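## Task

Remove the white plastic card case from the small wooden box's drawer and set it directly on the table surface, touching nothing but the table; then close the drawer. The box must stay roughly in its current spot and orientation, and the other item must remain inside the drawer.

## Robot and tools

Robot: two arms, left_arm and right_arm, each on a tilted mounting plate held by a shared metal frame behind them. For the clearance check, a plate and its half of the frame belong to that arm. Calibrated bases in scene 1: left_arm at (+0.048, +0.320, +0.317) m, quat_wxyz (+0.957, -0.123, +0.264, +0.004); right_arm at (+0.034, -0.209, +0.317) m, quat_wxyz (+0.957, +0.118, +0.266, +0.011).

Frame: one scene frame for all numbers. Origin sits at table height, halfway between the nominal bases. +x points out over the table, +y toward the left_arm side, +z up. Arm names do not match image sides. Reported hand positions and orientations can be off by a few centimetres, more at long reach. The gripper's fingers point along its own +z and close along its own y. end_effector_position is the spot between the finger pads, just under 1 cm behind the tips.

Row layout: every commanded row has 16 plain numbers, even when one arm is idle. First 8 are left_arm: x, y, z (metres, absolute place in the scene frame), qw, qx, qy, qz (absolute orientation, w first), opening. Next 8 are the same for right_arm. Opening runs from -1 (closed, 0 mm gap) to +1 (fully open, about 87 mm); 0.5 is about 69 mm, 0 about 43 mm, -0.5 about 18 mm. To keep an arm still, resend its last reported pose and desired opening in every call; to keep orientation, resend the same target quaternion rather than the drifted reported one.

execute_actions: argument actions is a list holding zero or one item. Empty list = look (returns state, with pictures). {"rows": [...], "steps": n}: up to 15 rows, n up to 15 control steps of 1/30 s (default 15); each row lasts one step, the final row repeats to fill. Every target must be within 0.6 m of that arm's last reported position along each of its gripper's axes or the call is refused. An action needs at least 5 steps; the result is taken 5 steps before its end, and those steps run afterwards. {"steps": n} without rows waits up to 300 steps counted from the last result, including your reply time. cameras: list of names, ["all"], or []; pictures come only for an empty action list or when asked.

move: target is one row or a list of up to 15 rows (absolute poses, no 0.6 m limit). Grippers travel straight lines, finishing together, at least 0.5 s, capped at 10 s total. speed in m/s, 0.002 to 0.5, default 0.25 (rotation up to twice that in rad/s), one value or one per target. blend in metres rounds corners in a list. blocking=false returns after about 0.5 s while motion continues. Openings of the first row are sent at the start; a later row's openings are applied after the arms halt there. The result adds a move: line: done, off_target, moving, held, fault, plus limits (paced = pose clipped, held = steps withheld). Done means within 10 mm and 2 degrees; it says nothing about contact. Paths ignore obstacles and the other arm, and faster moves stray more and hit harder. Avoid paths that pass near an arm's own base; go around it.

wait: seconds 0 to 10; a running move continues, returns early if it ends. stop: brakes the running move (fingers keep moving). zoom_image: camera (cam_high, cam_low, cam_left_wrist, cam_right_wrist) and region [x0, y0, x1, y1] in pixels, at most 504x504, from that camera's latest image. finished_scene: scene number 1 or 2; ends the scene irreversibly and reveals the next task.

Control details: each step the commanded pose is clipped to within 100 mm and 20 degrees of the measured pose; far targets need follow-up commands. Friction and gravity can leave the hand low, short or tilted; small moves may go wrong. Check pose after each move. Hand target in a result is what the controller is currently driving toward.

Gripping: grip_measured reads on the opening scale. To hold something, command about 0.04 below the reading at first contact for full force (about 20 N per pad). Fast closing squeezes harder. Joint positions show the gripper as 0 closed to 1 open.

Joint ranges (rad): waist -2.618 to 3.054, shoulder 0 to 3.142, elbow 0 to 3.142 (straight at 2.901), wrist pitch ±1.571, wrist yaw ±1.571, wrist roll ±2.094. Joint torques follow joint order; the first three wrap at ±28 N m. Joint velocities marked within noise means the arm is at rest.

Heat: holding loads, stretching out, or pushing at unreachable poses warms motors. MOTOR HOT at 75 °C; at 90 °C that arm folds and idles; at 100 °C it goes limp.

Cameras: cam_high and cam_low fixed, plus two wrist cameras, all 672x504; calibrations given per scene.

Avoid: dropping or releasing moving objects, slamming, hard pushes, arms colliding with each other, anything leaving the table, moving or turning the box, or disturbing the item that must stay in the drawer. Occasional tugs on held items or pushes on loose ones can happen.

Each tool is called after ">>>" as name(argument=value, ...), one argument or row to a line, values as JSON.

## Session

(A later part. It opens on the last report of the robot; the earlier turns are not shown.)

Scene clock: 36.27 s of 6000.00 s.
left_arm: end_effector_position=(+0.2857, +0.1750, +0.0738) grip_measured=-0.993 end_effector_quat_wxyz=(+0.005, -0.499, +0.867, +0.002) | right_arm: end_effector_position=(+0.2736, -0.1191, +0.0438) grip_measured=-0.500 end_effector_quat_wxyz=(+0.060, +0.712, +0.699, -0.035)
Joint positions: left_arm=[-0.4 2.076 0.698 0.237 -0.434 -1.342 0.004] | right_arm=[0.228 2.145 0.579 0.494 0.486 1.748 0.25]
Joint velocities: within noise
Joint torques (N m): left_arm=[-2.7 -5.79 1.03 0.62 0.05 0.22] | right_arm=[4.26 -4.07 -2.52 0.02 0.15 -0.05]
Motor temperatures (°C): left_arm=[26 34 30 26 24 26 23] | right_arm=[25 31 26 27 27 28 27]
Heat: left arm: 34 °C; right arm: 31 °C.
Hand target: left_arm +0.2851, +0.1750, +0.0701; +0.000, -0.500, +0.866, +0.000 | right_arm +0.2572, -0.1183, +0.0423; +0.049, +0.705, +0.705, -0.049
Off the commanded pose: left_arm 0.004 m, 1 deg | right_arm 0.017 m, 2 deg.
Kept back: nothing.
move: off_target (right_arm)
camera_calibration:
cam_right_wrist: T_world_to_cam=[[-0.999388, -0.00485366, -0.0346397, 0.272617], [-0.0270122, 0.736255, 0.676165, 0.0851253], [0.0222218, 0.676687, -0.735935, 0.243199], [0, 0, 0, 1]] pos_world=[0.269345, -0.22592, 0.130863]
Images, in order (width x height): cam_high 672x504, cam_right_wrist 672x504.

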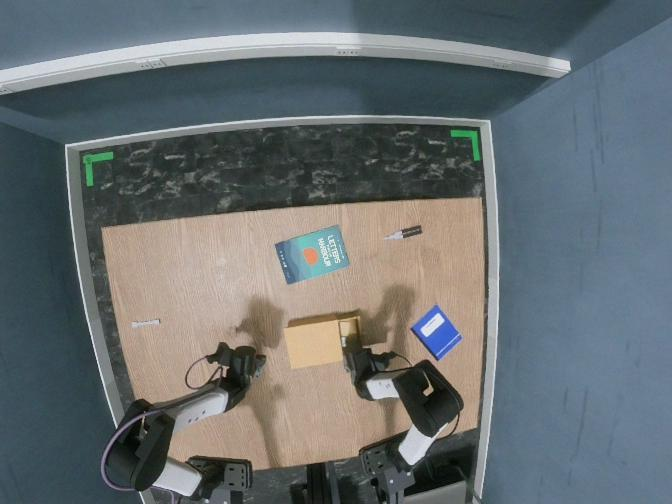

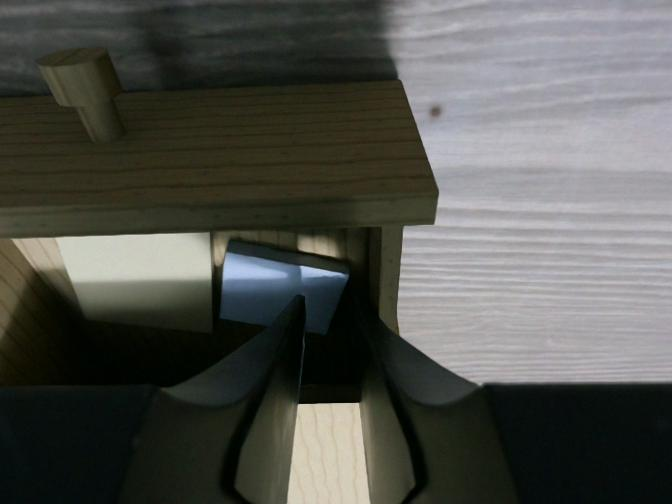

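>>> move(
  target=[
    [0.285,0.175,0.07,0,-0.5,0.866,0,-1,0.300,-0.120,0.062,0.0493,0.7054,0.7054,-0.0493,-1],
    [0.285,0.175,0.07,0,-0.5,0.866,0,-1,0.328,-0.120,0.045,0.0493,0.7054,0.7054,-0.0493,-1],
    [0.285,0.175,0.07,0,-0.5,0.866,0,-1,0.330,-0.120,0.024,0.0493,0.7054,0.7054,-0.0493,-1],
    [0.285,0.175,0.07,0,-0.5,0.866,0,-1,0.370,-0.120,0.024,0.0493,0.7054,0.7054,-0.0493,-1],
  ],
  speed=[0.15, 0.15, 0.08, 0.06],
  blend=[0.015, 0.01, 0.003, 0],
  cameras=["cam_right_wrist"],
)

Scene clock: 38.50 s of 6000.00 s.
left_arm: end_effector_position=(+0.2857, +0.1750, +0.0738) grip_measured=-0.993 end_effector_quat_wxyz=(+0.005, -0.499, +0.867, +0.002) | right_arm: end_effector_position=(+0.3715, -0.1160, +0.0324) grip_measured=-0.973 end_effector_quat_wxyz=(+0.050, +0.703, +0.709, -0.044)
Joint positions: left_arm=[-0.4 2.076 0.698 0.237 -0.434 -1.342 0.004] | right_arm=[0.179 2.154 0.996 0.082 0.458 1.684 0.013]
Joint velocities: within noise
Joint torques (N m): left_arm=[-2.63 -5.82 1.03 0.62 0.06 0.22] | right_arm=[2.37 -5.26 2.67 0.18 0.15 -0.18]
Motor temperatures (°C): left_arm=[26 35 30 26 24 26 23] | right_arm=[25 31 26 27 27 28 27]
Heat: left arm: 35 °C; right arm: 31 °C.
Hand target: left_arm +0.2851, +0.1750, +0.0701; +0.000, -0.500, +0.866, +0.000 | right_arm +0.3699, -0.1201, +0.0243; +0.049, +0.705, +0.705, -0.049
Off the commanded pose: left_arm 0.004 m, 1 deg | right_arm 0.009 m, 1 deg.
Kept back: nothing.
move: done
camera_calibration:
cam_right_wrist: T_world_to_cam=[[-0.999534, -0.0297618, -0.00677794, 0.366342], [-0.0264692, 0.734533, 0.678056, 0.0927077], [-0.0152016, 0.67792, -0.734979, 0.24456], [0, 0, 0, 1]] pos_world=[0.372343, -0.222986, 0.119368]
Images, in order (width x height): cam_right_wrist 672x504.

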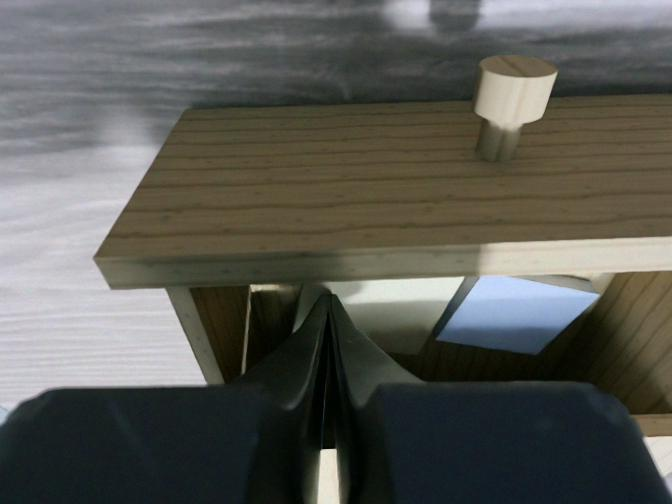

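>>> move(
  target=[
    [0.285,0.175,0.07,0,-0.5,0.866,0,-1,0.352,-0.128,0.080,0,0.7071,0.7071,0,-0.7],
    [0.285,0.175,0.07,0,-0.5,0.866,0,-1,0.343,-0.155,0.080,-0.1530,0.6904,0.6904,0.1530,-0.5],
    [0.285,0.175,0.07,0,-0.5,0.866,0,-1,0.343,-0.156,0.014,-0.1530,0.6904,0.6904,0.1530,-0.5],
  ],
  speed=[0.25,0.25,0.11],
  blend=[0.02,0.01,0],
  cameras=["cam_high","cam_right_wrist"],
)

>>> zoom_image(
  camera="cam_high",
  region=[315, 300, 405, 375],
)

Scene clock: 43.03 s of 6000.00 s.
left_arm: end_effector_position=(+0.2857, +0.1750, +0.0738) grip_measured=-0.993 end_effector_quat_wxyz=(+0.005, -0.499, +0.867, +0.002) | right_arm: end_effector_position=(+0.3437, -0.1291, +0.0608) grip_measured=-0.500 end_effector_quat_wxyz=(-0.214, +0.669, +0.677, +0.218)
Joint positions: left_arm=[-0.4 2.076 0.698 0.237 -0.434 -1.342 0.004] | right_arm=[-0.217 2.16 0.942 0.079 -0.486 1.301 0.25]
Joint velocities: within noise
Joint torques (N m): left_arm=[-2.66 -5.79 1.09 0.63 0.05 0.22] | right_arm=[-0.68 -2.44 3.03 0.54 1.37 -0.01]
Motor temperatures (°C): left_arm=[26 35 30 26 24 26 23] | right_arm=[25 31 26 27 27 28 27]
Heat: left arm: 35 °C; right arm: 31 °C.
Hand target: left_arm +0.2851, +0.1750, +0.0701; +0.000, -0.500, +0.866, +0.000 | right_arm +0.3413, -0.1584, +0.0229; -0.157, +0.690, +0.689, +0.154
Off the commanded pose: left_arm 0.004 m, 1 deg | right_arm 0.054 m, 11 deg.
Kept back: nothing.
move: off_target (right_arm); blend cut to 0 m at target 2
camera_calibration:
cam_right_wrist: T_world_to_cam=[[-0.999419, -0.0250463, -0.0231027, 0.339859], [-0.0248351, 0.0712215, 0.997151, -0.0232376], [-0.0233296, 0.997146, -0.0718022, 0.277536], [0, 0, 0, 1]] pos_world=[0.345559, -0.266577, 0.0509508]
Images, in order (width x height): cam_high 672x504, cam_right_wrist 672x504.

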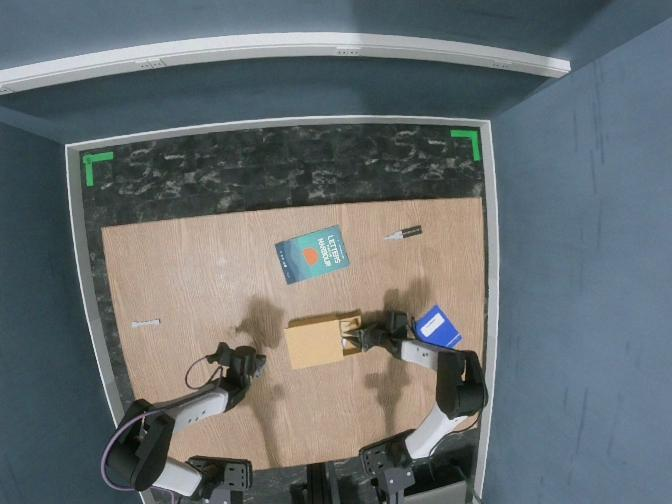

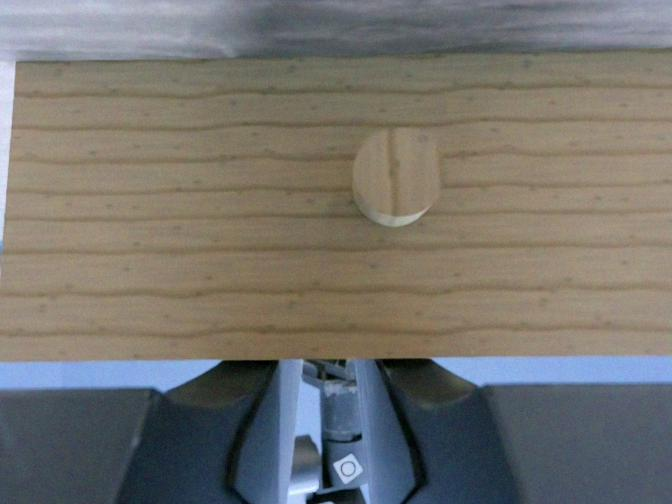

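Scaled by 5.600 from the camera's 672x504 image, which has a finer 960x720 frame.

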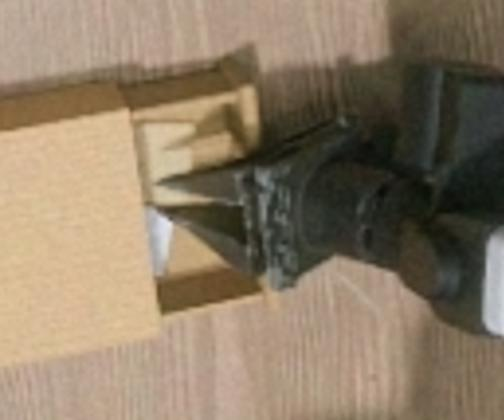

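>>> move(
  target=[
    [0.285,0.175,0.07,0,-0.5,0.866,0,-1,0.320,-0.130,0.088,0,0.7071,0.7071,0,-1],
    [0.285,0.175,0.07,0,-0.5,0.866,0,-1,0.298,-0.134,0.060,0,0.7071,0.7071,0,-1],
    [0.285,0.175,0.07,0,-0.5,0.866,0,-1,0.298,-0.134,0.015,0,0.7071,0.7071,0,-1],
    [0.285,0.175,0.07,0,-0.5,0.866,0,-1,0.340,-0.134,0.015,0,0.7071,0.7071,0,-1],
  ],
  speed=[0.3,0.25,0.12,0.09],
  blend=[0.03,0.01,0.002,0],
  cameras=["cam_high","cam_right_wrist"],
)

>>> zoom_image(
  camera="cam_high",
  region=[315, 300, 405, 375],
)

Scene clock: 46.70 s of 6000.00 s.
left_arm: end_effector_position=(+0.2857, +0.1750, +0.0738) grip_measured=-0.993 end_effector_quat_wxyz=(+0.005, -0.499, +0.867, +0.002) | right_arm: end_effector_position=(+0.2924, -0.1301, +0.0277) grip_measured=-0.974 end_effector_quat_wxyz=(-0.057, +0.681, +0.728, -0.043)
Joint positions: left_arm=[-0.4 2.076 0.698 0.237 -0.434 -1.342 0.004] | right_arm=[0.063 2.149 0.815 0.149 0.248 1.554 0.013]
Joint velocities: within noise
Joint torques (N m): left_arm=[-2.66 -5.82 1.09 0.63 0.05 0.23] | right_arm=[1.47 -5.9 3.75 1.01 0.17 0.06]
Motor temperatures (°C): left_arm=[26 35 30 26 24 26 23] | right_arm=[25 31 26 27 27 28 27]
Heat: left arm: 35 °C; right arm: 31 °C.
Hand target: left_arm +0.2851, +0.1750, +0.0701; +0.000, -0.500, +0.866, +0.000 | right_arm +0.3391, -0.1358, +0.0210; -0.001, +0.707, +0.707, -0.001
Off the commanded pose: left_arm 0.004 m, 1 deg | right_arm 0.049 m, 9 deg.
Kept back: nothing.
move: off_target (right_arm); blend cut to 0.0179 m at target 1
camera_calibration:
cam_right_wrist: T_world_to_cam=[[-0.986413, -0.0882991, 0.13854, 0.271354], [0.0534909, 0.624711, 0.779022, 0.063737], [-0.155334, 0.775848, -0.6115, 0.299771], [0, 0, 0, 1]] pos_world=[0.310822, -0.248433, 0.0960638]
Images, in order (width x height): cam_high 672x504, cam_right_wrist 672x504.

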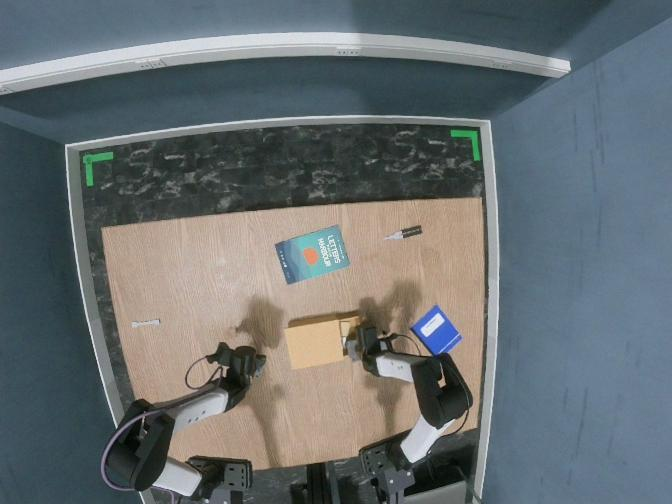

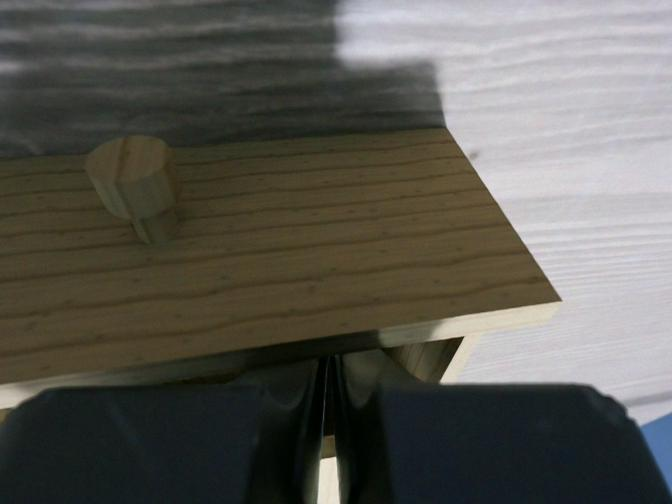

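Scaled by 5.600 from the camera's 672x504 image, which has a finer 960x720 frame.

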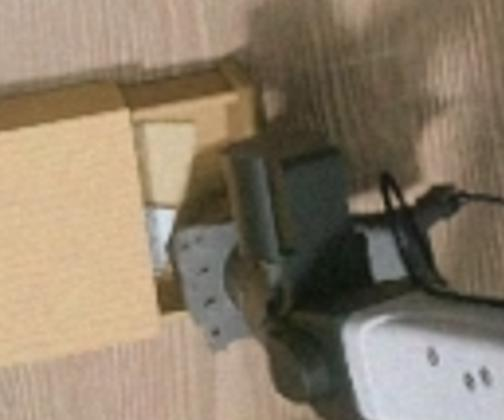

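>>> move(
  target=[
    [0.285,0.175,0.07,0,-0.5,0.866,0,-1,0.297,-0.130,0.070,0.0493,0.7054,0.7054,-0.0493,-1],
    [0.285,0.175,0.07,0,-0.5,0.866,0,-1,0.305,-0.122,0.072,0.0493,0.7054,0.7054,-0.0493,0.15],
  ],
  speed=0.2,
  blend=[0.01,0],
  cameras=["cam_right_wrist","cam_high"],
)

>>> zoom_image(
  camera="cam_high",
  region=[255, 250, 405, 370],
)

Scene clock: 48.57 s of 6000.00 s.
left_arm: end_effector_position=(+0.2857, +0.1750, +0.0738) grip_measured=-0.993 end_effector_quat_wxyz=(+0.005, -0.499, +0.867, +0.002) | right_arm: end_effector_position=(+0.2937, -0.1217, +0.0646) grip_measured=+0.150 end_effector_quat_wxyz=(+0.038, +0.701, +0.710, -0.057)
Joint positions: left_arm=[-0.4 2.076 0.698 0.237 -0.434 -1.342 0.004] | right_arm=[0.226 2.012 0.667 0.208 0.474 1.742 0.575]
Joint velocities: within noise
Joint torques (N m): left_arm=[-2.73 -5.79 1.01 0.63 0.06 0.23] | right_arm=[4.04 -8.61 0.72 -0.12 0.28 -0.02]
Motor temperatures (°C): left_arm=[26 35 30 26 24 26 23] | right_arm=[25 31 26 27 27 28 27]
Heat: left arm: 35 °C; right arm: 31 °C.
Hand target: left_arm +0.2851, +0.1750, +0.0701; +0.000, -0.500, +0.866, +0.000 | right_arm +0.3050, -0.1219, +0.0717; +0.049, +0.706, +0.705, -0.049
Off the commanded pose: left_arm 0.004 m, 1 deg | right_arm 0.013 m, 2 deg.
Kept back: nothing.
move: off_target (right_arm); blend cut to 0.0057 m at target 1; target 2's new opening was sent with right_arm's hand 0.014 m and 2 deg from that target
camera_calibration:
cam_right_wrist: T_world_to_cam=[[-0.999085, -0.0312519, 0.0292051, 0.286018], [-0.00316107, 0.734855, 0.678217, 0.0662612], [-0.0426571, 0.677504, -0.734281, 0.278837], [0, 0, 0, 1]] pos_world=[0.297861, -0.228667, 0.151452]
Images, in order (width x height): cam_high 672x504, cam_right_wrist 672x504.

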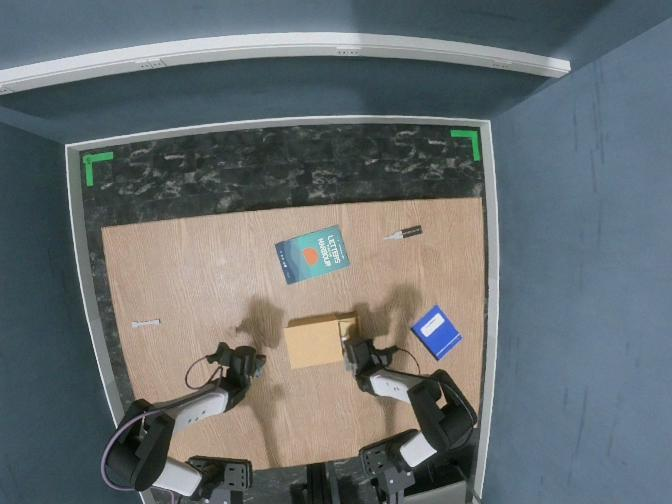

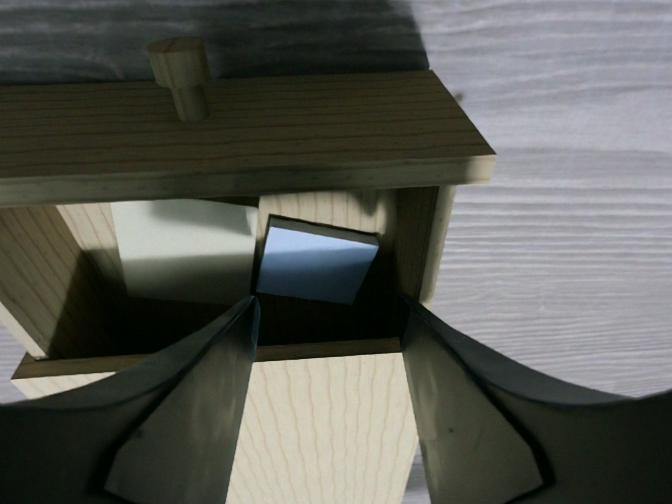

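Scaled by 3.360 from the camera's 672x504 image, which has a finer 960x720 frame.

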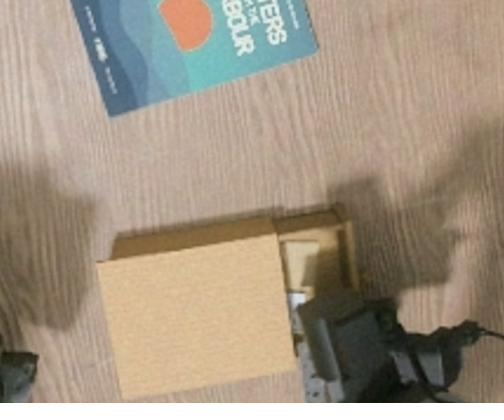

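>>> move(
  target=[0.285,0.175,0.07,0,-0.5,0.866,0,-1,0.309,-0.130,0.037,-0.0371,0.6941,0.7061,-0.1349,0.0],
  speed=0.12,
  cameras=["cam_right_wrist"],
)

Scene clock: 52.03 s of 6000.00 s.
left_arm: end_effector_position=(+0.2857, +0.1750, +0.0738) grip_measured=-0.993 end_effector_quat_wxyz=(+0.005, -0.499, +0.867, +0.002) | right_arm: end_effector_position=(+0.3162, -0.1284, +0.0411) grip_measured=+0.000 end_effector_quat_wxyz=(-0.026, +0.695, +0.708, -0.125)
Joint positions: left_arm=[-0.4 2.076 0.698 0.237 -0.434 -1.342 0.004] | right_arm=[0.159 2.134 0.988 -0.164 0.425 1.742 0.5]
Joint velocities: within noise
Joint torques (N m): left_arm=[-2.67 -5.81 1.07 0.63 0.06 0.23] | right_arm=[2.59 -5.59 1.88 -0.51 -0.01 -0.11]
Motor temperatures (°C): left_arm=[26 35 30 26 24 26 23] | right_arm=[25 31 26 27 27 28 27]
Heat: left arm: 35 °C; right arm: 31 °C.
Hand target: left_arm +0.2851, +0.1750, +0.0701; +0.000, -0.500, +0.866, +0.000 | right_arm +0.3091, -0.1299, +0.0372; -0.037, +0.694, +0.706, -0.135
Off the commanded pose: left_arm 0.004 m, 1 deg | right_arm 0.008 m, 2 deg.
Kept back: nothing.
move: done
camera_calibration:
cam_right_wrist: T_world_to_cam=[[-0.976405, -0.0240078, 0.214609, 0.29504], [0.126922, 0.740231, 0.660264, 0.0474646], [-0.174712, 0.671924, -0.719718, 0.307505], [0, 0, 0, 1]] pos_world=[0.335779, -0.234671, 0.12666]
Images, in order (width x height): cam_right_wrist 672x504.

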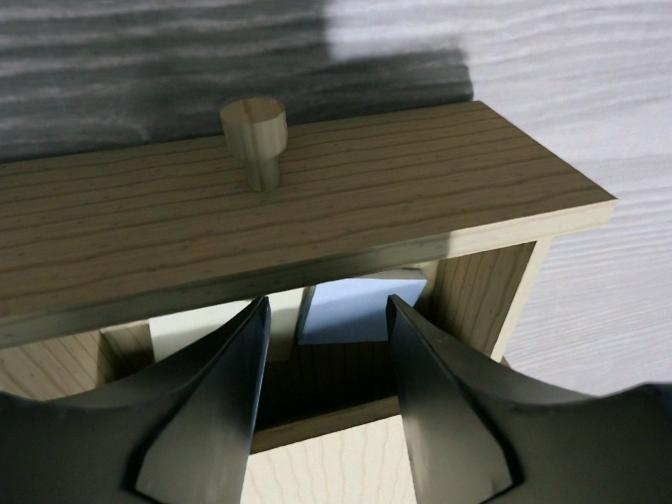

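>>> move(
  target=[0.285,0.175,0.07,0,-0.5,0.866,0,-1,0.297,-0.130,0.035,-0.0371,0.6941,0.7061,-0.1349,0.0],
  speed=0.1,
  cameras=["cam_right_wrist"],
)

Scene clock: 53.03 s of 6000.00 s.
left_arm: end_effector_position=(+0.2857, +0.1750, +0.0738) grip_measured=-0.993 end_effector_quat_wxyz=(+0.005, -0.499, +0.867, +0.002) | right_arm: end_effector_position=(+0.3039, -0.1294, +0.0408) grip_measured=+0.000 end_effector_quat_wxyz=(-0.031, +0.692, +0.709, -0.131)
Joint positions: left_arm=[-0.4 2.076 0.698 0.237 -0.434 -1.342 0.004] | right_arm=[0.159 2.134 0.954 -0.147 0.425 1.742 0.5]
Joint velocities: within noise
Joint torques (N m): left_arm=[-2.69 -5.81 1.1 0.62 0.06 0.23] | right_arm=[2.74 -5.16 0.28 -0.26 0.01 -0.06]
Motor temperatures (°C): left_arm=[26 35 30 26 24 26 23] | right_arm=[25 31 26 27 27 28 27]
Heat: left arm: 35 °C; right arm: 31 °C.
Hand target: left_arm +0.2851, +0.1750, +0.0701; +0.000, -0.500, +0.866, +0.000 | right_arm +0.2970, -0.1300, +0.0353; -0.037, +0.694, +0.706, -0.135
Off the commanded pose: left_arm 0.004 m, 1 deg | right_arm 0.009 m, 1 deg.
Kept back: nothing.
move: done
camera_calibration:
cam_right_wrist: T_world_to_cam=[[-0.972896, -0.0284934, 0.229482, 0.280843], [0.133353, 0.741617, 0.657436, 0.0483131], [-0.18892, 0.670218, -0.717716, 0.309919], [0, 0, 0, 1]] pos_world=[0.325338, -0.235541, 0.126223]
Images, in order (width x height): cam_right_wrist 672x504.

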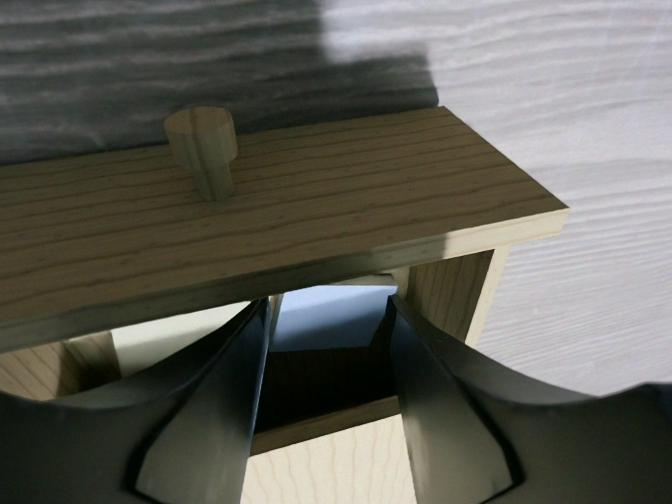

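>>> move(
  target=[0.285,0.175,0.07,0,-0.5,0.866,0,-1,0.298,-0.130,0.022,-0.0371,0.6941,0.7061,-0.1349,0.0],
  speed=0.06,
  cameras=["cam_right_wrist"],
)

>>> zoom_image(
  camera="cam_right_wrist",
  region=[180, 250, 420, 430],
)

Scene clock: 54.07 s of 6000.00 s.
left_arm: end_effector_position=(+0.2857, +0.1750, +0.0738) grip_measured=-0.993 end_effector_quat_wxyz=(+0.005, -0.499, +0.867, +0.002) | right_arm: end_effector_position=(+0.2977, -0.1295, +0.0292) grip_measured=+0.000 end_effector_quat_wxyz=(-0.035, +0.691, +0.708, -0.138)
Joint positions: left_arm=[-0.4 2.076 0.698 0.237 -0.434 -1.342 0.004] | right_arm=[0.149 2.182 0.97 -0.128 0.423 1.738 0.5]
Joint velocities: within noise
Joint torques (N m): left_arm=[-2.66 -5.78 1.05 0.62 0.06 0.22] | right_arm=[2.36 -5.15 1.51 -0.18 0.04 -0.2]
Motor temperatures (°C): left_arm=[26 35 30 26 24 26 23] | right_arm=[25 31 26 27 27 28 27]
Heat: left arm: 35 °C; right arm: 31 °C.
Hand target: left_arm +0.2851, +0.1750, +0.0701; +0.000, -0.500, +0.866, +0.000 | right_arm +0.2980, -0.1301, +0.0223; -0.037, +0.694, +0.706, -0.135
Off the commanded pose: left_arm 0.004 m, 1 deg | right_arm 0.007 m, 1 deg.
Kept back: nothing.
move: done
camera_calibration:
cam_right_wrist: T_world_to_cam=[[-0.969081, -0.0268792, 0.245273, 0.276061], [0.144554, 0.743748, 0.652643, 0.0539202], [-0.199964, 0.66792, -0.716867, 0.303466], [0, 0, 0, 1]] pos_world=[0.320413, -0.235373, 0.114644]
Images, in order (width x height): cam_right_wrist 672x504.

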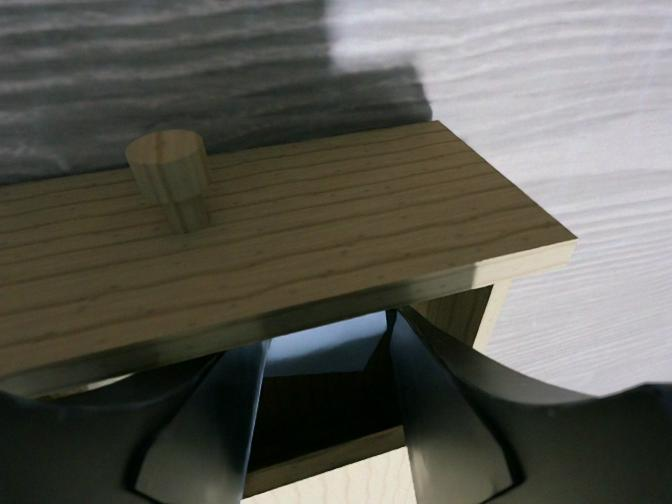

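Scaled by 2.100 from the camera's 672x504 image, which has a finer 960x720 frame.

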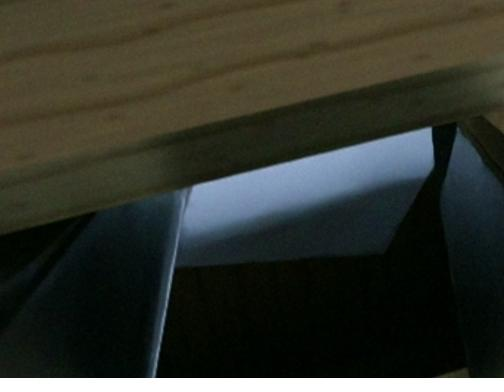

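>>> move(
  target=[0.285,0.175,0.07,0,-0.5,0.866,0,-1,0.318,-0.130,0.022,-0.0371,0.6941,0.7061,-0.1349,0.0],
  speed=0.07,
  cameras=["cam_right_wrist"],
)

>>> zoom_image(
  camera="cam_right_wrist",
  region=[180, 250, 420, 430],
)

Scene clock: 55.13 s of 6000.00 s.
left_arm: end_effector_position=(+0.2857, +0.1750, +0.0738) grip_measured=-0.993 end_effector_quat_wxyz=(+0.005, -0.499, +0.867, +0.002) | right_arm: end_effector_position=(+0.3180, -0.1261, +0.0299) grip_measured=+0.000 end_effector_quat_wxyz=(-0.038, +0.690, +0.711, -0.132)
Joint positions: left_arm=[-0.4 2.076 0.698 0.237 -0.434 -1.342 0.004] | right_arm=[0.149 2.188 1.049 -0.194 0.414 1.729 0.5]
Joint velocities: within noise
Joint torques (N m): left_arm=[-2.65 -5.78 1.11 0.63 0.07 0.22] | right_arm=[2.15 -5.26 2.28 -0.24 0.08 -0.18]
Motor temperatures (°C): left_arm=[26 35 30 26 24 26 23] | right_arm=[25 31 26 27 27 28 27]
Heat: left arm: 35 °C; right arm: 31 °C.
Hand target: left_arm +0.2851, +0.1750, +0.0701; +0.000, -0.500, +0.866, +0.000 | right_arm +0.3180, -0.1301, +0.0223; -0.037, +0.694, +0.706, -0.135
Off the commanded pose: left_arm 0.004 m, 1 deg | right_arm 0.009 m, 1 deg.
Kept back: nothing.
move: done
camera_calibration:
cam_right_wrist: T_world_to_cam=[[-0.970077, -0.0339089, 0.240418, 0.295215], [0.138373, 0.736442, 0.662198, 0.0487453], [-0.199508, 0.67565, -0.709713, 0.306266], [0, 0, 0, 1]] pos_world=[0.340739, -0.232816, 0.114107]
Images, in order (width x height): cam_right_wrist 672x504.

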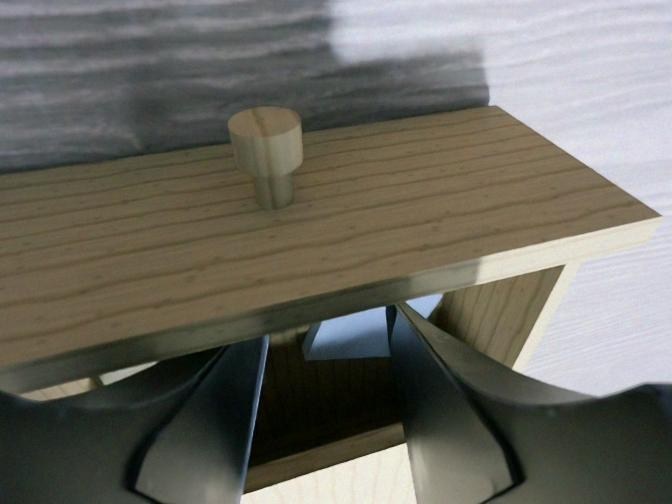

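Scaled by 2.100 from the camera's 672x504 image, which has a finer 960x720 frame.

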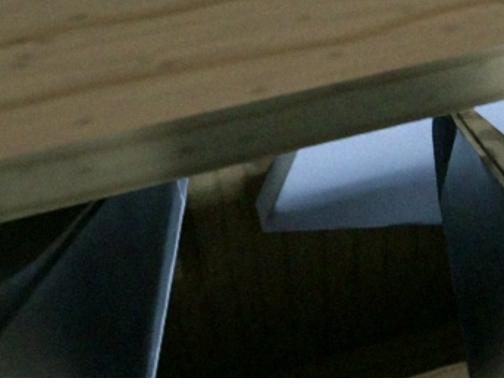

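>>> move(
  target=[
    [0.285,0.175,0.07,0,-0.5,0.866,0,-1,0.308,-0.126,0.075,-0.0371,0.6941,0.7061,-0.1349,-0.8],
    [0.285,0.175,0.07,0,-0.5,0.866,0,-1,0.268,-0.124,0.062,-0.0371,0.6941,0.7061,-0.1349,-1],
  ],
  speed=0.2,
  blend=[0.015,0],
  cameras=["cam_right_wrist"],
)

Scene clock: 57.83 s of 6000.00 s.
left_arm: end_effector_position=(+0.2857, +0.1750, +0.0738) grip_measured=-0.993 end_effector_quat_wxyz=(+0.005, -0.499, +0.867, +0.002) | right_arm: end_effector_position=(+0.2640, -0.1253, +0.0607) grip_measured=-0.973 end_effector_quat_wxyz=(-0.047, +0.692, +0.707, -0.139)
Joint positions: left_arm=[-0.4 2.076 0.698 0.237 -0.434 -1.342 0.004] | right_arm=[0.196 2.063 0.802 -0.117 0.415 1.795 0.013]
Joint velocities: within noise
Joint torques (N m): left_arm=[-2.66 -5.82 1.07 0.64 0.06 0.22] | right_arm=[4.33 -6.86 -0.2 -0.32 0.22 0.01]
Motor temperatures (°C): left_arm=[26 35 30 26 24 26 23] | right_arm=[25 31 26 27 27 28 27]
Heat: left arm: 35 °C; right arm: 31 °C.
Hand target: left_arm +0.2851, +0.1750, +0.0701; +0.000, -0.500, +0.866, +0.000 | right_arm +0.2681, -0.1239, +0.0620; -0.037, +0.694, +0.706, -0.135
Off the commanded pose: left_arm 0.004 m, 1 deg | right_arm 0.004 m, 1 deg.
Kept back: nothing.
move: done
camera_calibration:
cam_right_wrist: T_world_to_cam=[[-0.964572, -0.0244965, 0.26268, 0.233817], [0.161003, 0.734109, 0.659668, 0.029084], [-0.208995, 0.67859, -0.704157, 0.319391], [0, 0, 0, 1]] pos_world=[0.287602, -0.232359, 0.144297]
Images, in order (width x height): cam_right_wrist 672x504.

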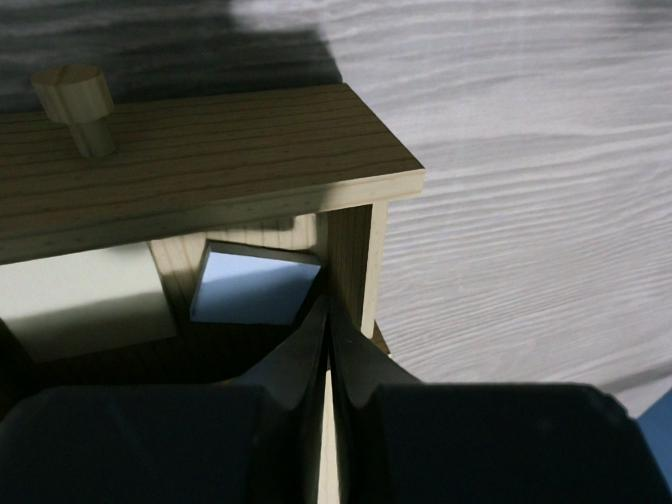

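>>> move(
  target=[0.285,0.175,0.07,0,-0.5,0.866,0,-1,0.300,-0.122,0.078,0.0493,0.7054,0.7054,-0.0493,0.2],
  speed=0.2,
  cameras=["cam_right_wrist"],
)

Scene clock: 69.90 s of 6000.00 s.
left_arm: end_effector_position=(+0.2857, +0.1750, +0.0738) grip_measured=-0.993 end_effector_quat_wxyz=(+0.005, -0.499, +0.867, +0.002) | right_arm: end_effector_position=(+0.2886, -0.1229, +0.0713) grip_measured=+0.200 end_effector_quat_wxyz=(+0.034, +0.706, +0.704, -0.063)
Joint positions: left_arm=[-0.4 2.076 0.698 0.237 -0.434 -1.342 0.004] | right_arm=[0.235 1.981 0.65 0.174 0.479 1.773 0.6]
Joint velocities: within noise
Joint torques (N m): left_arm=[-2.65 -5.85 1.06 0.63 0.06 0.23] | right_arm=[4.21 -8.23 -0.09 0.11 0.28 -0.23]
Motor temperatures (°C): left_arm=[26 36 29 26 24 26 23] | right_arm=[26 32 26 27 27 28 27]
Heat: left arm: 36 °C; right arm: 32 °C.
Hand target: left_arm +0.2851, +0.1750, +0.0701; +0.000, -0.500, +0.866, +0.000 | right_arm +0.2998, -0.1220, +0.0778; +0.049, +0.706, +0.705, -0.050
Off the commanded pose: left_arm 0.004 m, 1 deg | right_arm 0.013 m, 2 deg.
Kept back: nothing.
move: off_target (right_arm)
camera_calibration:
cam_right_wrist: T_world_to_cam=[[-0.999007, -0.0150124, 0.041943, 0.28172], [0.0172191, 0.738209, 0.674352, 0.0573743], [-0.0410864, 0.674405, -0.737218, 0.283818], [0, 0, 0, 1]] pos_world=[0.292113, -0.229533, 0.158729]
Images, in order (width x height): cam_right_wrist 672x504.

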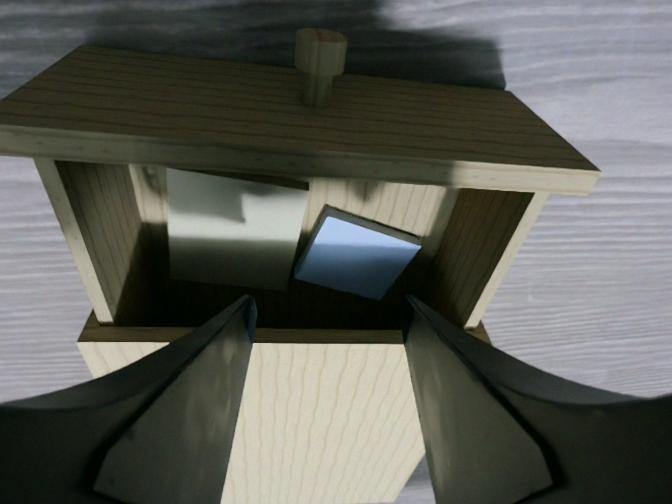

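>>> move(
  target=[
    [0.285,0.175,0.07,0,-0.5,0.866,0,-1,0.286,-0.118,0.055,0.0493,0.7054,0.7054,-0.0493,-0.5],
    [0.285,0.175,0.07,0,-0.5,0.866,0,-1,0.280,-0.118,0.025,0.0493,0.7054,0.7054,-0.0493,-0.5],
    [0.285,0.175,0.07,0,-0.5,0.866,0,-1,0.312,-0.118,0.025,0.0493,0.7054,0.7054,-0.0493,-0.5],
  ],
  speed=[0.15,0.1,0.07],
  blend=[0.01,0.003,0],
  cameras=["cam_right_wrist"],
)

Scene clock: 72.33 s of 6000.00 s.
left_arm: end_effector_position=(+0.2857, +0.1750, +0.0738) grip_measured=-0.993 end_effector_quat_wxyz=(+0.005, -0.499, +0.867, +0.002) | right_arm: end_effector_position=(+0.2747, -0.1212, +0.0307) grip_measured=-0.500 end_effector_quat_wxyz=(+0.021, +0.685, +0.722, -0.089)
Joint positions: left_arm=[-0.4 2.076 0.698 0.237 -0.434 -1.342 0.004] | right_arm=[0.205 2.174 0.74 0.231 0.479 1.711 0.25]
Joint velocities: within noise
Joint torques (N m): left_arm=[-2.65 -5.79 1.06 0.63 0.06 0.24] | right_arm=[2.06 -6.39 3.32 0.59 0.06 -0.2]
Motor temperatures (°C): left_arm=[26 36 29 26 24 26 23] | right_arm=[26 32 26 27 27 28 27]
Heat: left arm: 36 °C; right arm: 32 °C.
Hand target: left_arm +0.2851, +0.1750, +0.0701; +0.000, -0.500, +0.866, +0.000 | right_arm +0.3117, -0.1192, +0.0280; +0.050, +0.705, +0.706, -0.050
Off the commanded pose: left_arm 0.004 m, 1 deg | right_arm 0.038 m, 6 deg.
Kept back: nothing.
move: off_target (right_arm)
camera_calibration:
cam_right_wrist: T_world_to_cam=[[-0.992752, -0.0649963, 0.101092, 0.25993], [0.0180801, 0.750807, 0.660275, 0.0854709], [-0.118816, 0.657316, -0.744189, 0.271619], [0, 0, 0, 1]] pos_world=[0.288774, -0.225817, 0.119425]
Images, in order (width x height): cam_right_wrist 672x504.

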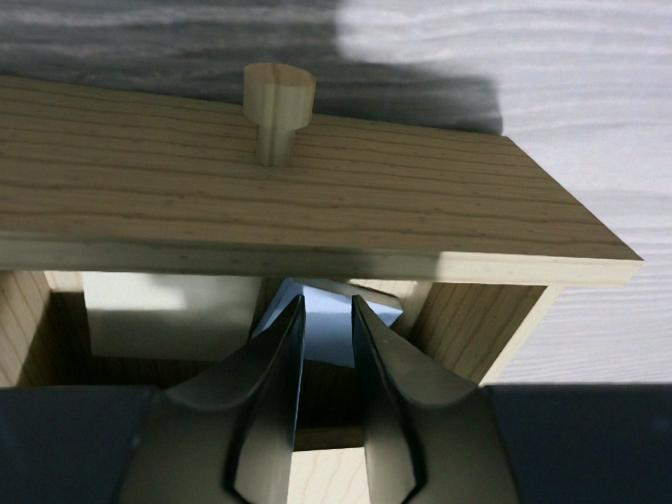

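>>> move(
  target=[0.285,0.175,0.07,0,-0.5,0.866,0,-1,0.322,-0.118,0.0285,0.0493,0.7054,0.7054,-0.0493,-0.5],
  speed=0.05,
  cameras=["cam_right_wrist"],
)

Scene clock: 73.27 s of 6000.00 s.
left_arm: end_effector_position=(+0.2857, +0.1750, +0.0738) grip_measured=-0.993 end_effector_quat_wxyz=(+0.005, -0.499, +0.867, +0.002) | right_arm: end_effector_position=(+0.2757, -0.1220, +0.0313) grip_measured=-0.500 end_effector_quat_wxyz=(+0.013, +0.680, +0.727, -0.100)
Joint positions: left_arm=[-0.4 2.076 0.698 0.237 -0.434 -1.342 0.004] | right_arm=[0.202 2.17 0.769 0.171 0.478 1.705 0.25]
Joint velocities: within noise
Joint torques (N m): left_arm=[-2.67 -5.81 1.07 0.63 0.06 0.23] | right_arm=[2.29 -7.88 3.23 0.64 0.04 -0.1]
Motor temperatures (°C): left_arm=[26 36 29 26 24 26 23] | right_arm=[26 32 26 27 27 28 27]
Heat: left arm: 36 °C; right arm: 32 °C.
Hand target: left_arm +0.2851, +0.1750, +0.0701; +0.000, -0.500, +0.866, +0.000 | right_arm +0.3214, -0.1194, +0.0322; +0.049, +0.705, +0.706, -0.050
Off the commanded pose: left_arm 0.004 m, 1 deg | right_arm 0.047 m, 8 deg.
Kept back: nothing.
move: off_target (right_arm)
camera_calibration:
cam_right_wrist: T_world_to_cam=[[-0.988772, -0.0773247, 0.127871, 0.257389], [0.0261108, 0.753144, 0.657337, 0.0838616], [-0.147134, 0.653295, -0.742669, 0.279978], [0, 0, 0, 1]] pos_world=[0.293504, -0.226166, 0.119893]
Images, in order (width x height): cam_right_wrist 672x504.

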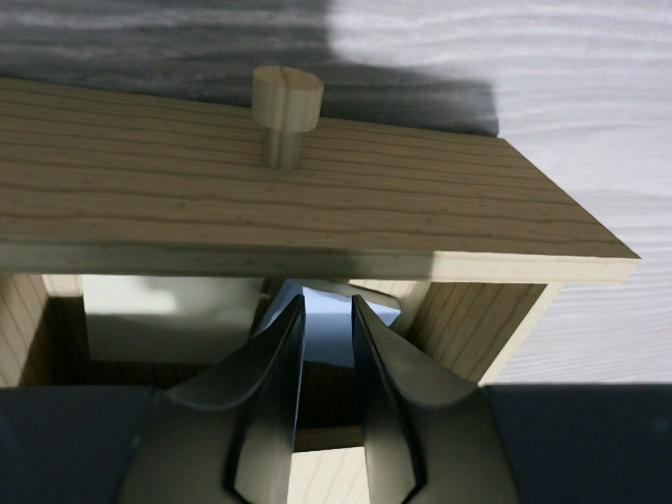

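>>> move(
  target=[0.285,0.175,0.07,0,-0.5,0.866,0,-1,0.330,-0.116,0.034,0.0493,0.7054,0.7054,-0.0493,-0.5],
  speed=0.05,
  cameras=["cam_right_wrist"],
)

Scene clock: 74.40 s of 6000.00 s.
left_arm: end_effector_position=(+0.2857, +0.1750, +0.0738) grip_measured=-0.993 end_effector_quat_wxyz=(+0.005, -0.499, +0.867, +0.002) | right_arm: end_effector_position=(+0.3081, -0.1184, +0.0302) grip_measured=-0.500 end_effector_quat_wxyz=(+0.034, +0.691, +0.718, -0.076)
Joint positions: left_arm=[-0.4 2.076 0.698 0.237 -0.434 -1.342 0.004] | right_arm=[0.201 2.163 0.828 0.173 0.482 1.705 0.25]
Joint velocities: within noise
Joint torques (N m): left_arm=[-2.69 -5.82 1.05 0.63 0.06 0.22] | right_arm=[3.37 -8.31 1.05 0.31 0.04 -0.02]
Motor temperatures (°C): left_arm=[26 36 29 26 24 26 23] | right_arm=[26 32 26 27 27 28 27]
Heat: left arm: 36 °C; right arm: 32 °C.
Hand target: left_arm +0.2851, +0.1750, +0.0701; +0.000, -0.500, +0.866, +0.000 | right_arm +0.3299, -0.1163, +0.0346; +0.049, +0.705, +0.705, -0.049
Off the commanded pose: left_arm 0.004 m, 1 deg | right_arm 0.022 m, 4 deg.
Kept back: nothing.
move: off_target (right_arm)
camera_calibration:
cam_right_wrist: T_world_to_cam=[[-0.996482, -0.0545892, 0.0635878, 0.296851], [0.00108449, 0.75029, 0.661108, 0.088271], [-0.0837987, 0.658851, -0.747591, 0.262879], [0, 0, 0, 1]] pos_world=[0.31774, -0.223222, 0.119294]
Images, in order (width x height): cam_right_wrist 672x504.

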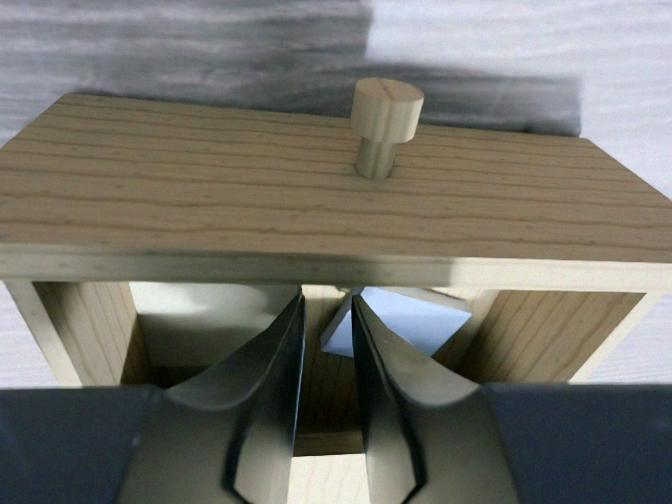

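>>> move(
  target=[
    [0.285,0.175,0.07,0,-0.5,0.866,0,-1,0.290,-0.114,0.078,0.022,0.686,0.709,-0.14,-1],
    [0.285,0.175,0.07,0,-0.5,0.866,0,-1,0.250,-0.108,0.060,-0.0062,0.6707,0.7071,-0.2243,-1],
    [0.285,0.175,0.07,0,-0.5,0.866,0,-1,0.245,-0.108,0.022,-0.0062,0.6707,0.7071,-0.2243,-1],
  ],
  speed=[0.25,0.2,0.1],
  blend=[0.015,0.006,0],
  cameras=["cam_right_wrist"],
)

Scene clock: 78.97 s of 6000.00 s.
left_arm: end_effector_position=(+0.2857, +0.1750, +0.0738) grip_measured=-0.993 end_effector_quat_wxyz=(+0.005, -0.499, +0.867, +0.002) | right_arm: end_effector_position=(+0.2378, -0.1133, +0.0305) grip_measured=-0.973 end_effector_quat_wxyz=(-0.009, +0.663, +0.710, -0.240)
Joint positions: left_arm=[-0.4 2.076 0.698 0.237 -0.434 -1.342 0.004] | right_arm=[0.308 2.305 0.987 -0.292 0.588 1.98 0.013]
Joint velocities: within noise
Joint torques (N m): left_arm=[-2.67 -5.83 1.1 0.62 0.06 0.23] | right_arm=[3.78 -5.07 1.18 -0.31 0.07 -0.21]
Motor temperatures (°C): left_arm=[26 36 29 26 24 26 23] | right_arm=[26 32 26 27 27 28 27]
Heat: left arm: 36 °C; right arm: 32 °C.
Hand target: left_arm +0.2851, +0.1750, +0.0701; +0.000, -0.500, +0.866, +0.000 | right_arm +0.2451, -0.1082, +0.0226; -0.006, +0.671, +0.707, -0.224
Off the commanded pose: left_arm 0.004 m, 1 deg | right_arm 0.012 m, 2 deg.
Kept back: nothing.
move: off_target (right_arm)
camera_calibration:
cam_right_wrist: T_world_to_cam=[[-0.933729, -0.0271764, 0.356948, 0.206294], [0.163131, 0.855264, 0.491845, 0.0628405], [-0.318652, 0.517479, -0.794151, 0.295085], [0, 0, 0, 1]] pos_world=[0.276401, -0.200839, 0.129798]
Images, in order (width x height): cam_right_wrist 672x504.

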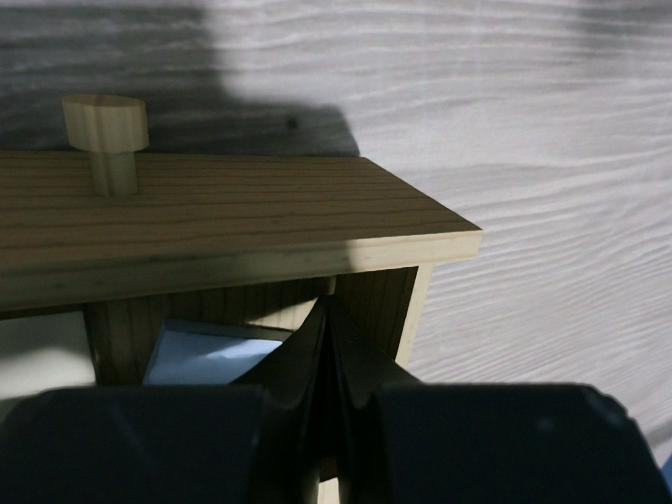

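>>> move(
  target=[0.285,0.175,0.07,0,-0.5,0.866,0,-1,0.276,-0.109,0.017,-0.0062,0.6707,0.7071,-0.2243,-1],
  speed=0.08,
  cameras=["cam_right_wrist"],
)

Scene clock: 79.97 s of 6000.00 s.
left_arm: end_effector_position=(+0.2857, +0.1750, +0.0738) grip_measured=-0.993 end_effector_quat_wxyz=(+0.005, -0.499, +0.867, +0.002) | right_arm: end_effector_position=(+0.2724, -0.1110, +0.0244) grip_measured=-0.973 end_effector_quat_wxyz=(-0.005, +0.665, +0.710, -0.231)
Joint positions: left_arm=[-0.4 2.076 0.698 0.237 -0.434 -1.342 0.004] | right_arm=[0.284 2.318 1.107 -0.361 0.588 1.944 0.013]
Joint velocities: within noise
Joint torques (N m): left_arm=[-2.71 -5.82 1.05 0.62 0.05 0.22] | right_arm=[3.63 -5.42 1.91 -0.46 0.07 -0.21]
Motor temperatures (°C): left_arm=[26 36 29 26 24 26 23] | right_arm=[26 32 26 27 27 28 27]
Heat: left arm: 36 °C; right arm: 32 °C.
Hand target: left_arm +0.2851, +0.1750, +0.0701; +0.000, -0.500, +0.866, +0.000 | right_arm +0.2760, -0.1090, +0.0173; -0.006, +0.671, +0.707, -0.224
Off the commanded pose: left_arm 0.004 m, 1 deg | right_arm 0.009 m, 1 deg.
Kept back: nothing.
move: done
camera_calibration:
cam_right_wrist: T_world_to_cam=[[-0.940102, -0.0289217, 0.339664, 0.242778], [0.15507, 0.851053, 0.501659, 0.0596915], [-0.303581, 0.524282, -0.795592, 0.29681], [0, 0, 0, 1]] pos_world=[0.309086, -0.199391, 0.123732]
Images, in order (width x height): cam_right_wrist 672x504.

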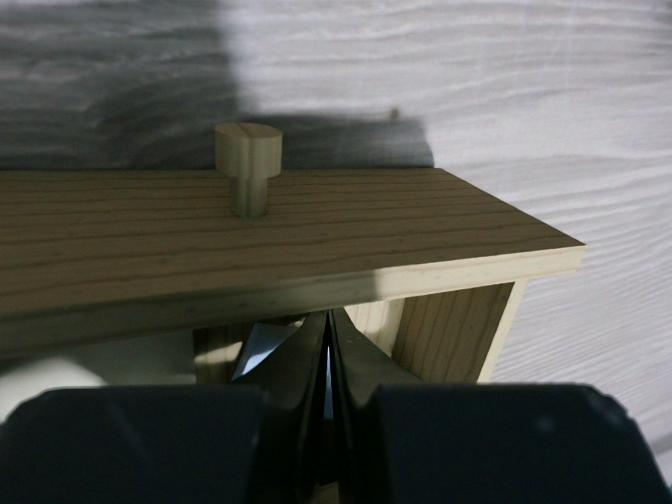

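>>> move(
  target=[
    [0.285,0.175,0.07,0,-0.5,0.866,0,-1,0.270,-0.116,0.075,0.022,0.686,0.709,-0.14,-1],
    [0.285,0.175,0.07,0,-0.5,0.866,0,-1,0.290,-0.122,0.078,0.0493,0.7054,0.7054,-0.0493,0.15],
  ],
  speed=0.25,
  blend=[0.015,0],
  cameras=["cam_right_wrist"],
)

Scene clock: 82.30 s of 6000.00 s.
left_arm: end_effector_position=(+0.2857, +0.1750, +0.0738) grip_measured=-0.993 end_effector_quat_wxyz=(+0.005, -0.499, +0.867, +0.002) | right_arm: end_effector_position=(+0.2808, -0.1203, +0.0742) grip_measured=+0.150 end_effector_quat_wxyz=(+0.044, +0.700, +0.710, -0.062)
Joint positions: left_arm=[-0.4 2.076 0.698 0.237 -0.434 -1.342 0.004] | right_arm=[0.262 1.979 0.612 0.213 0.505 1.778 0.575]
Joint velocities: within noise
Joint torques (N m): left_arm=[-2.67 -5.81 1.05 0.63 0.06 0.22] | right_arm=[2.25 -7.6 -0.18 0.12 0.06 -0.25]
Motor temperatures (°C): left_arm=[26 36 29 26 24 26 23] | right_arm=[26 32 26 27 27 28 27]
Heat: left arm: 36 °C; right arm: 32 °C.
Hand target: left_arm +0.2851, +0.1750, +0.0701; +0.000, -0.500, +0.866, +0.000 | right_arm +0.2901, -0.1221, +0.0779; +0.050, +0.705, +0.705, -0.049
Off the commanded pose: left_arm 0.004 m, 1 deg | right_arm 0.010 m, 2 deg.
Kept back: nothing.
move: done; target 2's new opening was sent with right_arm's hand 0.011 m and 2 deg from that target
camera_calibration:
cam_right_wrist: T_world_to_cam=[[-0.999101, -0.0323648, 0.0273712, 0.272814], [-0.00590895, 0.745786, 0.666159, 0.0616281], [-0.0419732, 0.665399, -0.745307, 0.283561], [0, 0, 0, 1]] pos_world=[0.284835, -0.225813, 0.162819]
Images, in order (width x height): cam_right_wrist 672x504.

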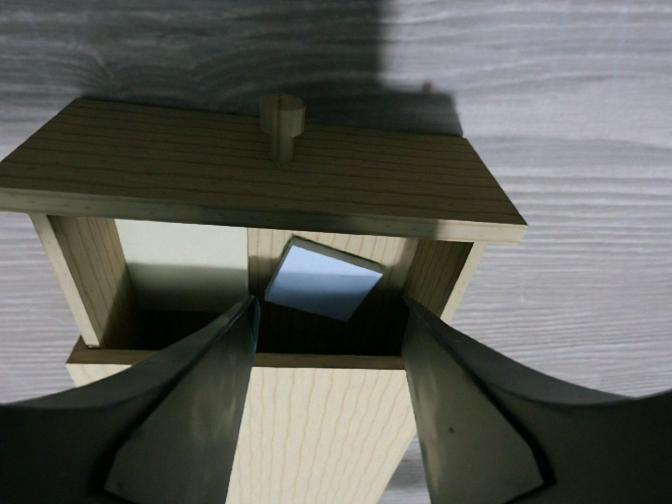

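>>> move(
  target=[
    [0.285,0.175,0.07,0,-0.5,0.866,0,-1,0.262,-0.100,0.070,-0.0062,0.6707,0.7071,-0.2243,-1],
    [0.285,0.175,0.07,0,-0.5,0.866,0,-1,0.252,-0.090,0.050,-0.0062,0.6707,0.7071,-0.2243,-1],
    [0.285,0.175,0.07,0,-0.5,0.866,0,-1,0.250,-0.089,0.018,-0.0062,0.6707,0.7071,-0.2243,-1],
    [0.285,0.175,0.07,0,-0.5,0.866,0,-1,0.266,-0.091,0.017,-0.0062,0.6707,0.7071,-0.2243,-1],
    [0.285,0.175,0.07,0,-0.5,0.866,0,-1,0.262,-0.105,0.075,0.022,0.686,0.709,-0.14,-1],
    [0.285,0.175,0.07,0,-0.5,0.866,0,-1,0.290,-0.115,0.075,0.0493,0.7054,0.7054,-0.0493,0.2],
  ],
  speed=[0.25,0.2,0.12,0.1,0.25,0.25],
  blend=[0.01,0.005,0.001,0.001,0.02,0],
  cameras=["cam_right_wrist","cam_high"],
)

Scene clock: 86.87 s of 6000.00 s.
left_arm: end_effector_position=(+0.2857, +0.1750, +0.0738) grip_measured=-0.993 end_effector_quat_wxyz=(+0.005, -0.499, +0.867, +0.002) | right_arm: end_effector_position=(+0.2812, -0.1132, +0.0713) grip_measured=+0.200 end_effector_quat_wxyz=(+0.045, +0.700, +0.710, -0.061)
Joint positions: left_arm=[-0.4 2.076 0.698 0.237 -0.434 -1.342 0.004] | right_arm=[0.282 2.005 0.629 0.212 0.514 1.799 0.6]
Joint velocities: within noise
Joint torques (N m): left_arm=[-2.67 -5.81 1.09 0.62 0.04 0.22] | right_arm=[2.3 -7.65 -0.28 0.12 0.07 -0.24]
Motor temperatures (°C): left_arm=[26 36 29 26 24 26 23] | right_arm=[26 32 26 27 27 28 27]
Heat: left arm: 36 °C; right arm: 32 °C.
Hand target: left_arm +0.2851, +0.1750, +0.0701; +0.000, -0.500, +0.866, +0.000 | right_arm +0.2901, -0.1150, +0.0749; +0.050, +0.705, +0.705, -0.049
Off the commanded pose: left_arm 0.004 m, 1 deg | right_arm 0.010 m, 2 deg.
Kept back: nothing.
move: done
camera_calibration:
cam_right_wrist: T_world_to_cam=[[-0.999144, -0.032628, 0.025442, 0.273721], [-0.00739474, 0.745835, 0.66609, 0.0586605], [-0.0407087, 0.665331, -0.745438, 0.276367], [0, 0, 0, 1]] pos_world=[0.285171, -0.218696, 0.159977]
Images, in order (width x height): cam_high 672x504, cam_right_wrist 672x504.

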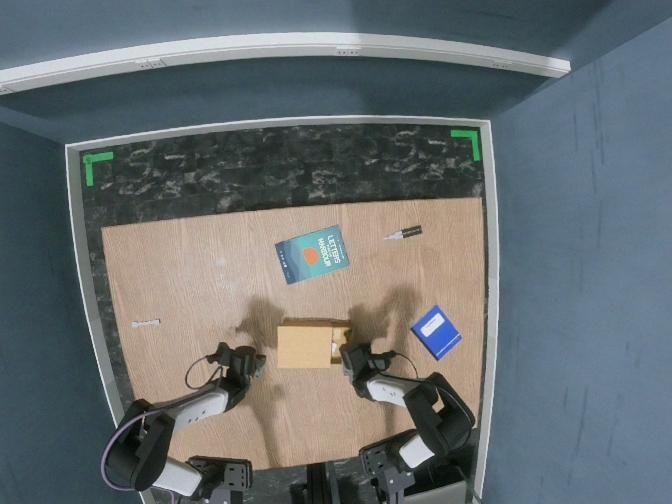

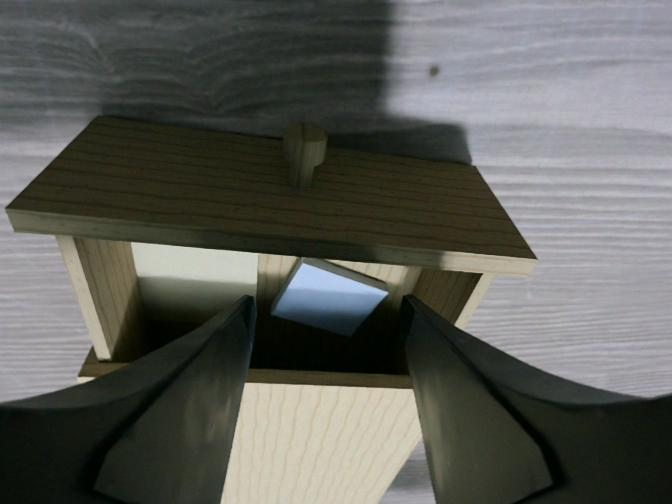

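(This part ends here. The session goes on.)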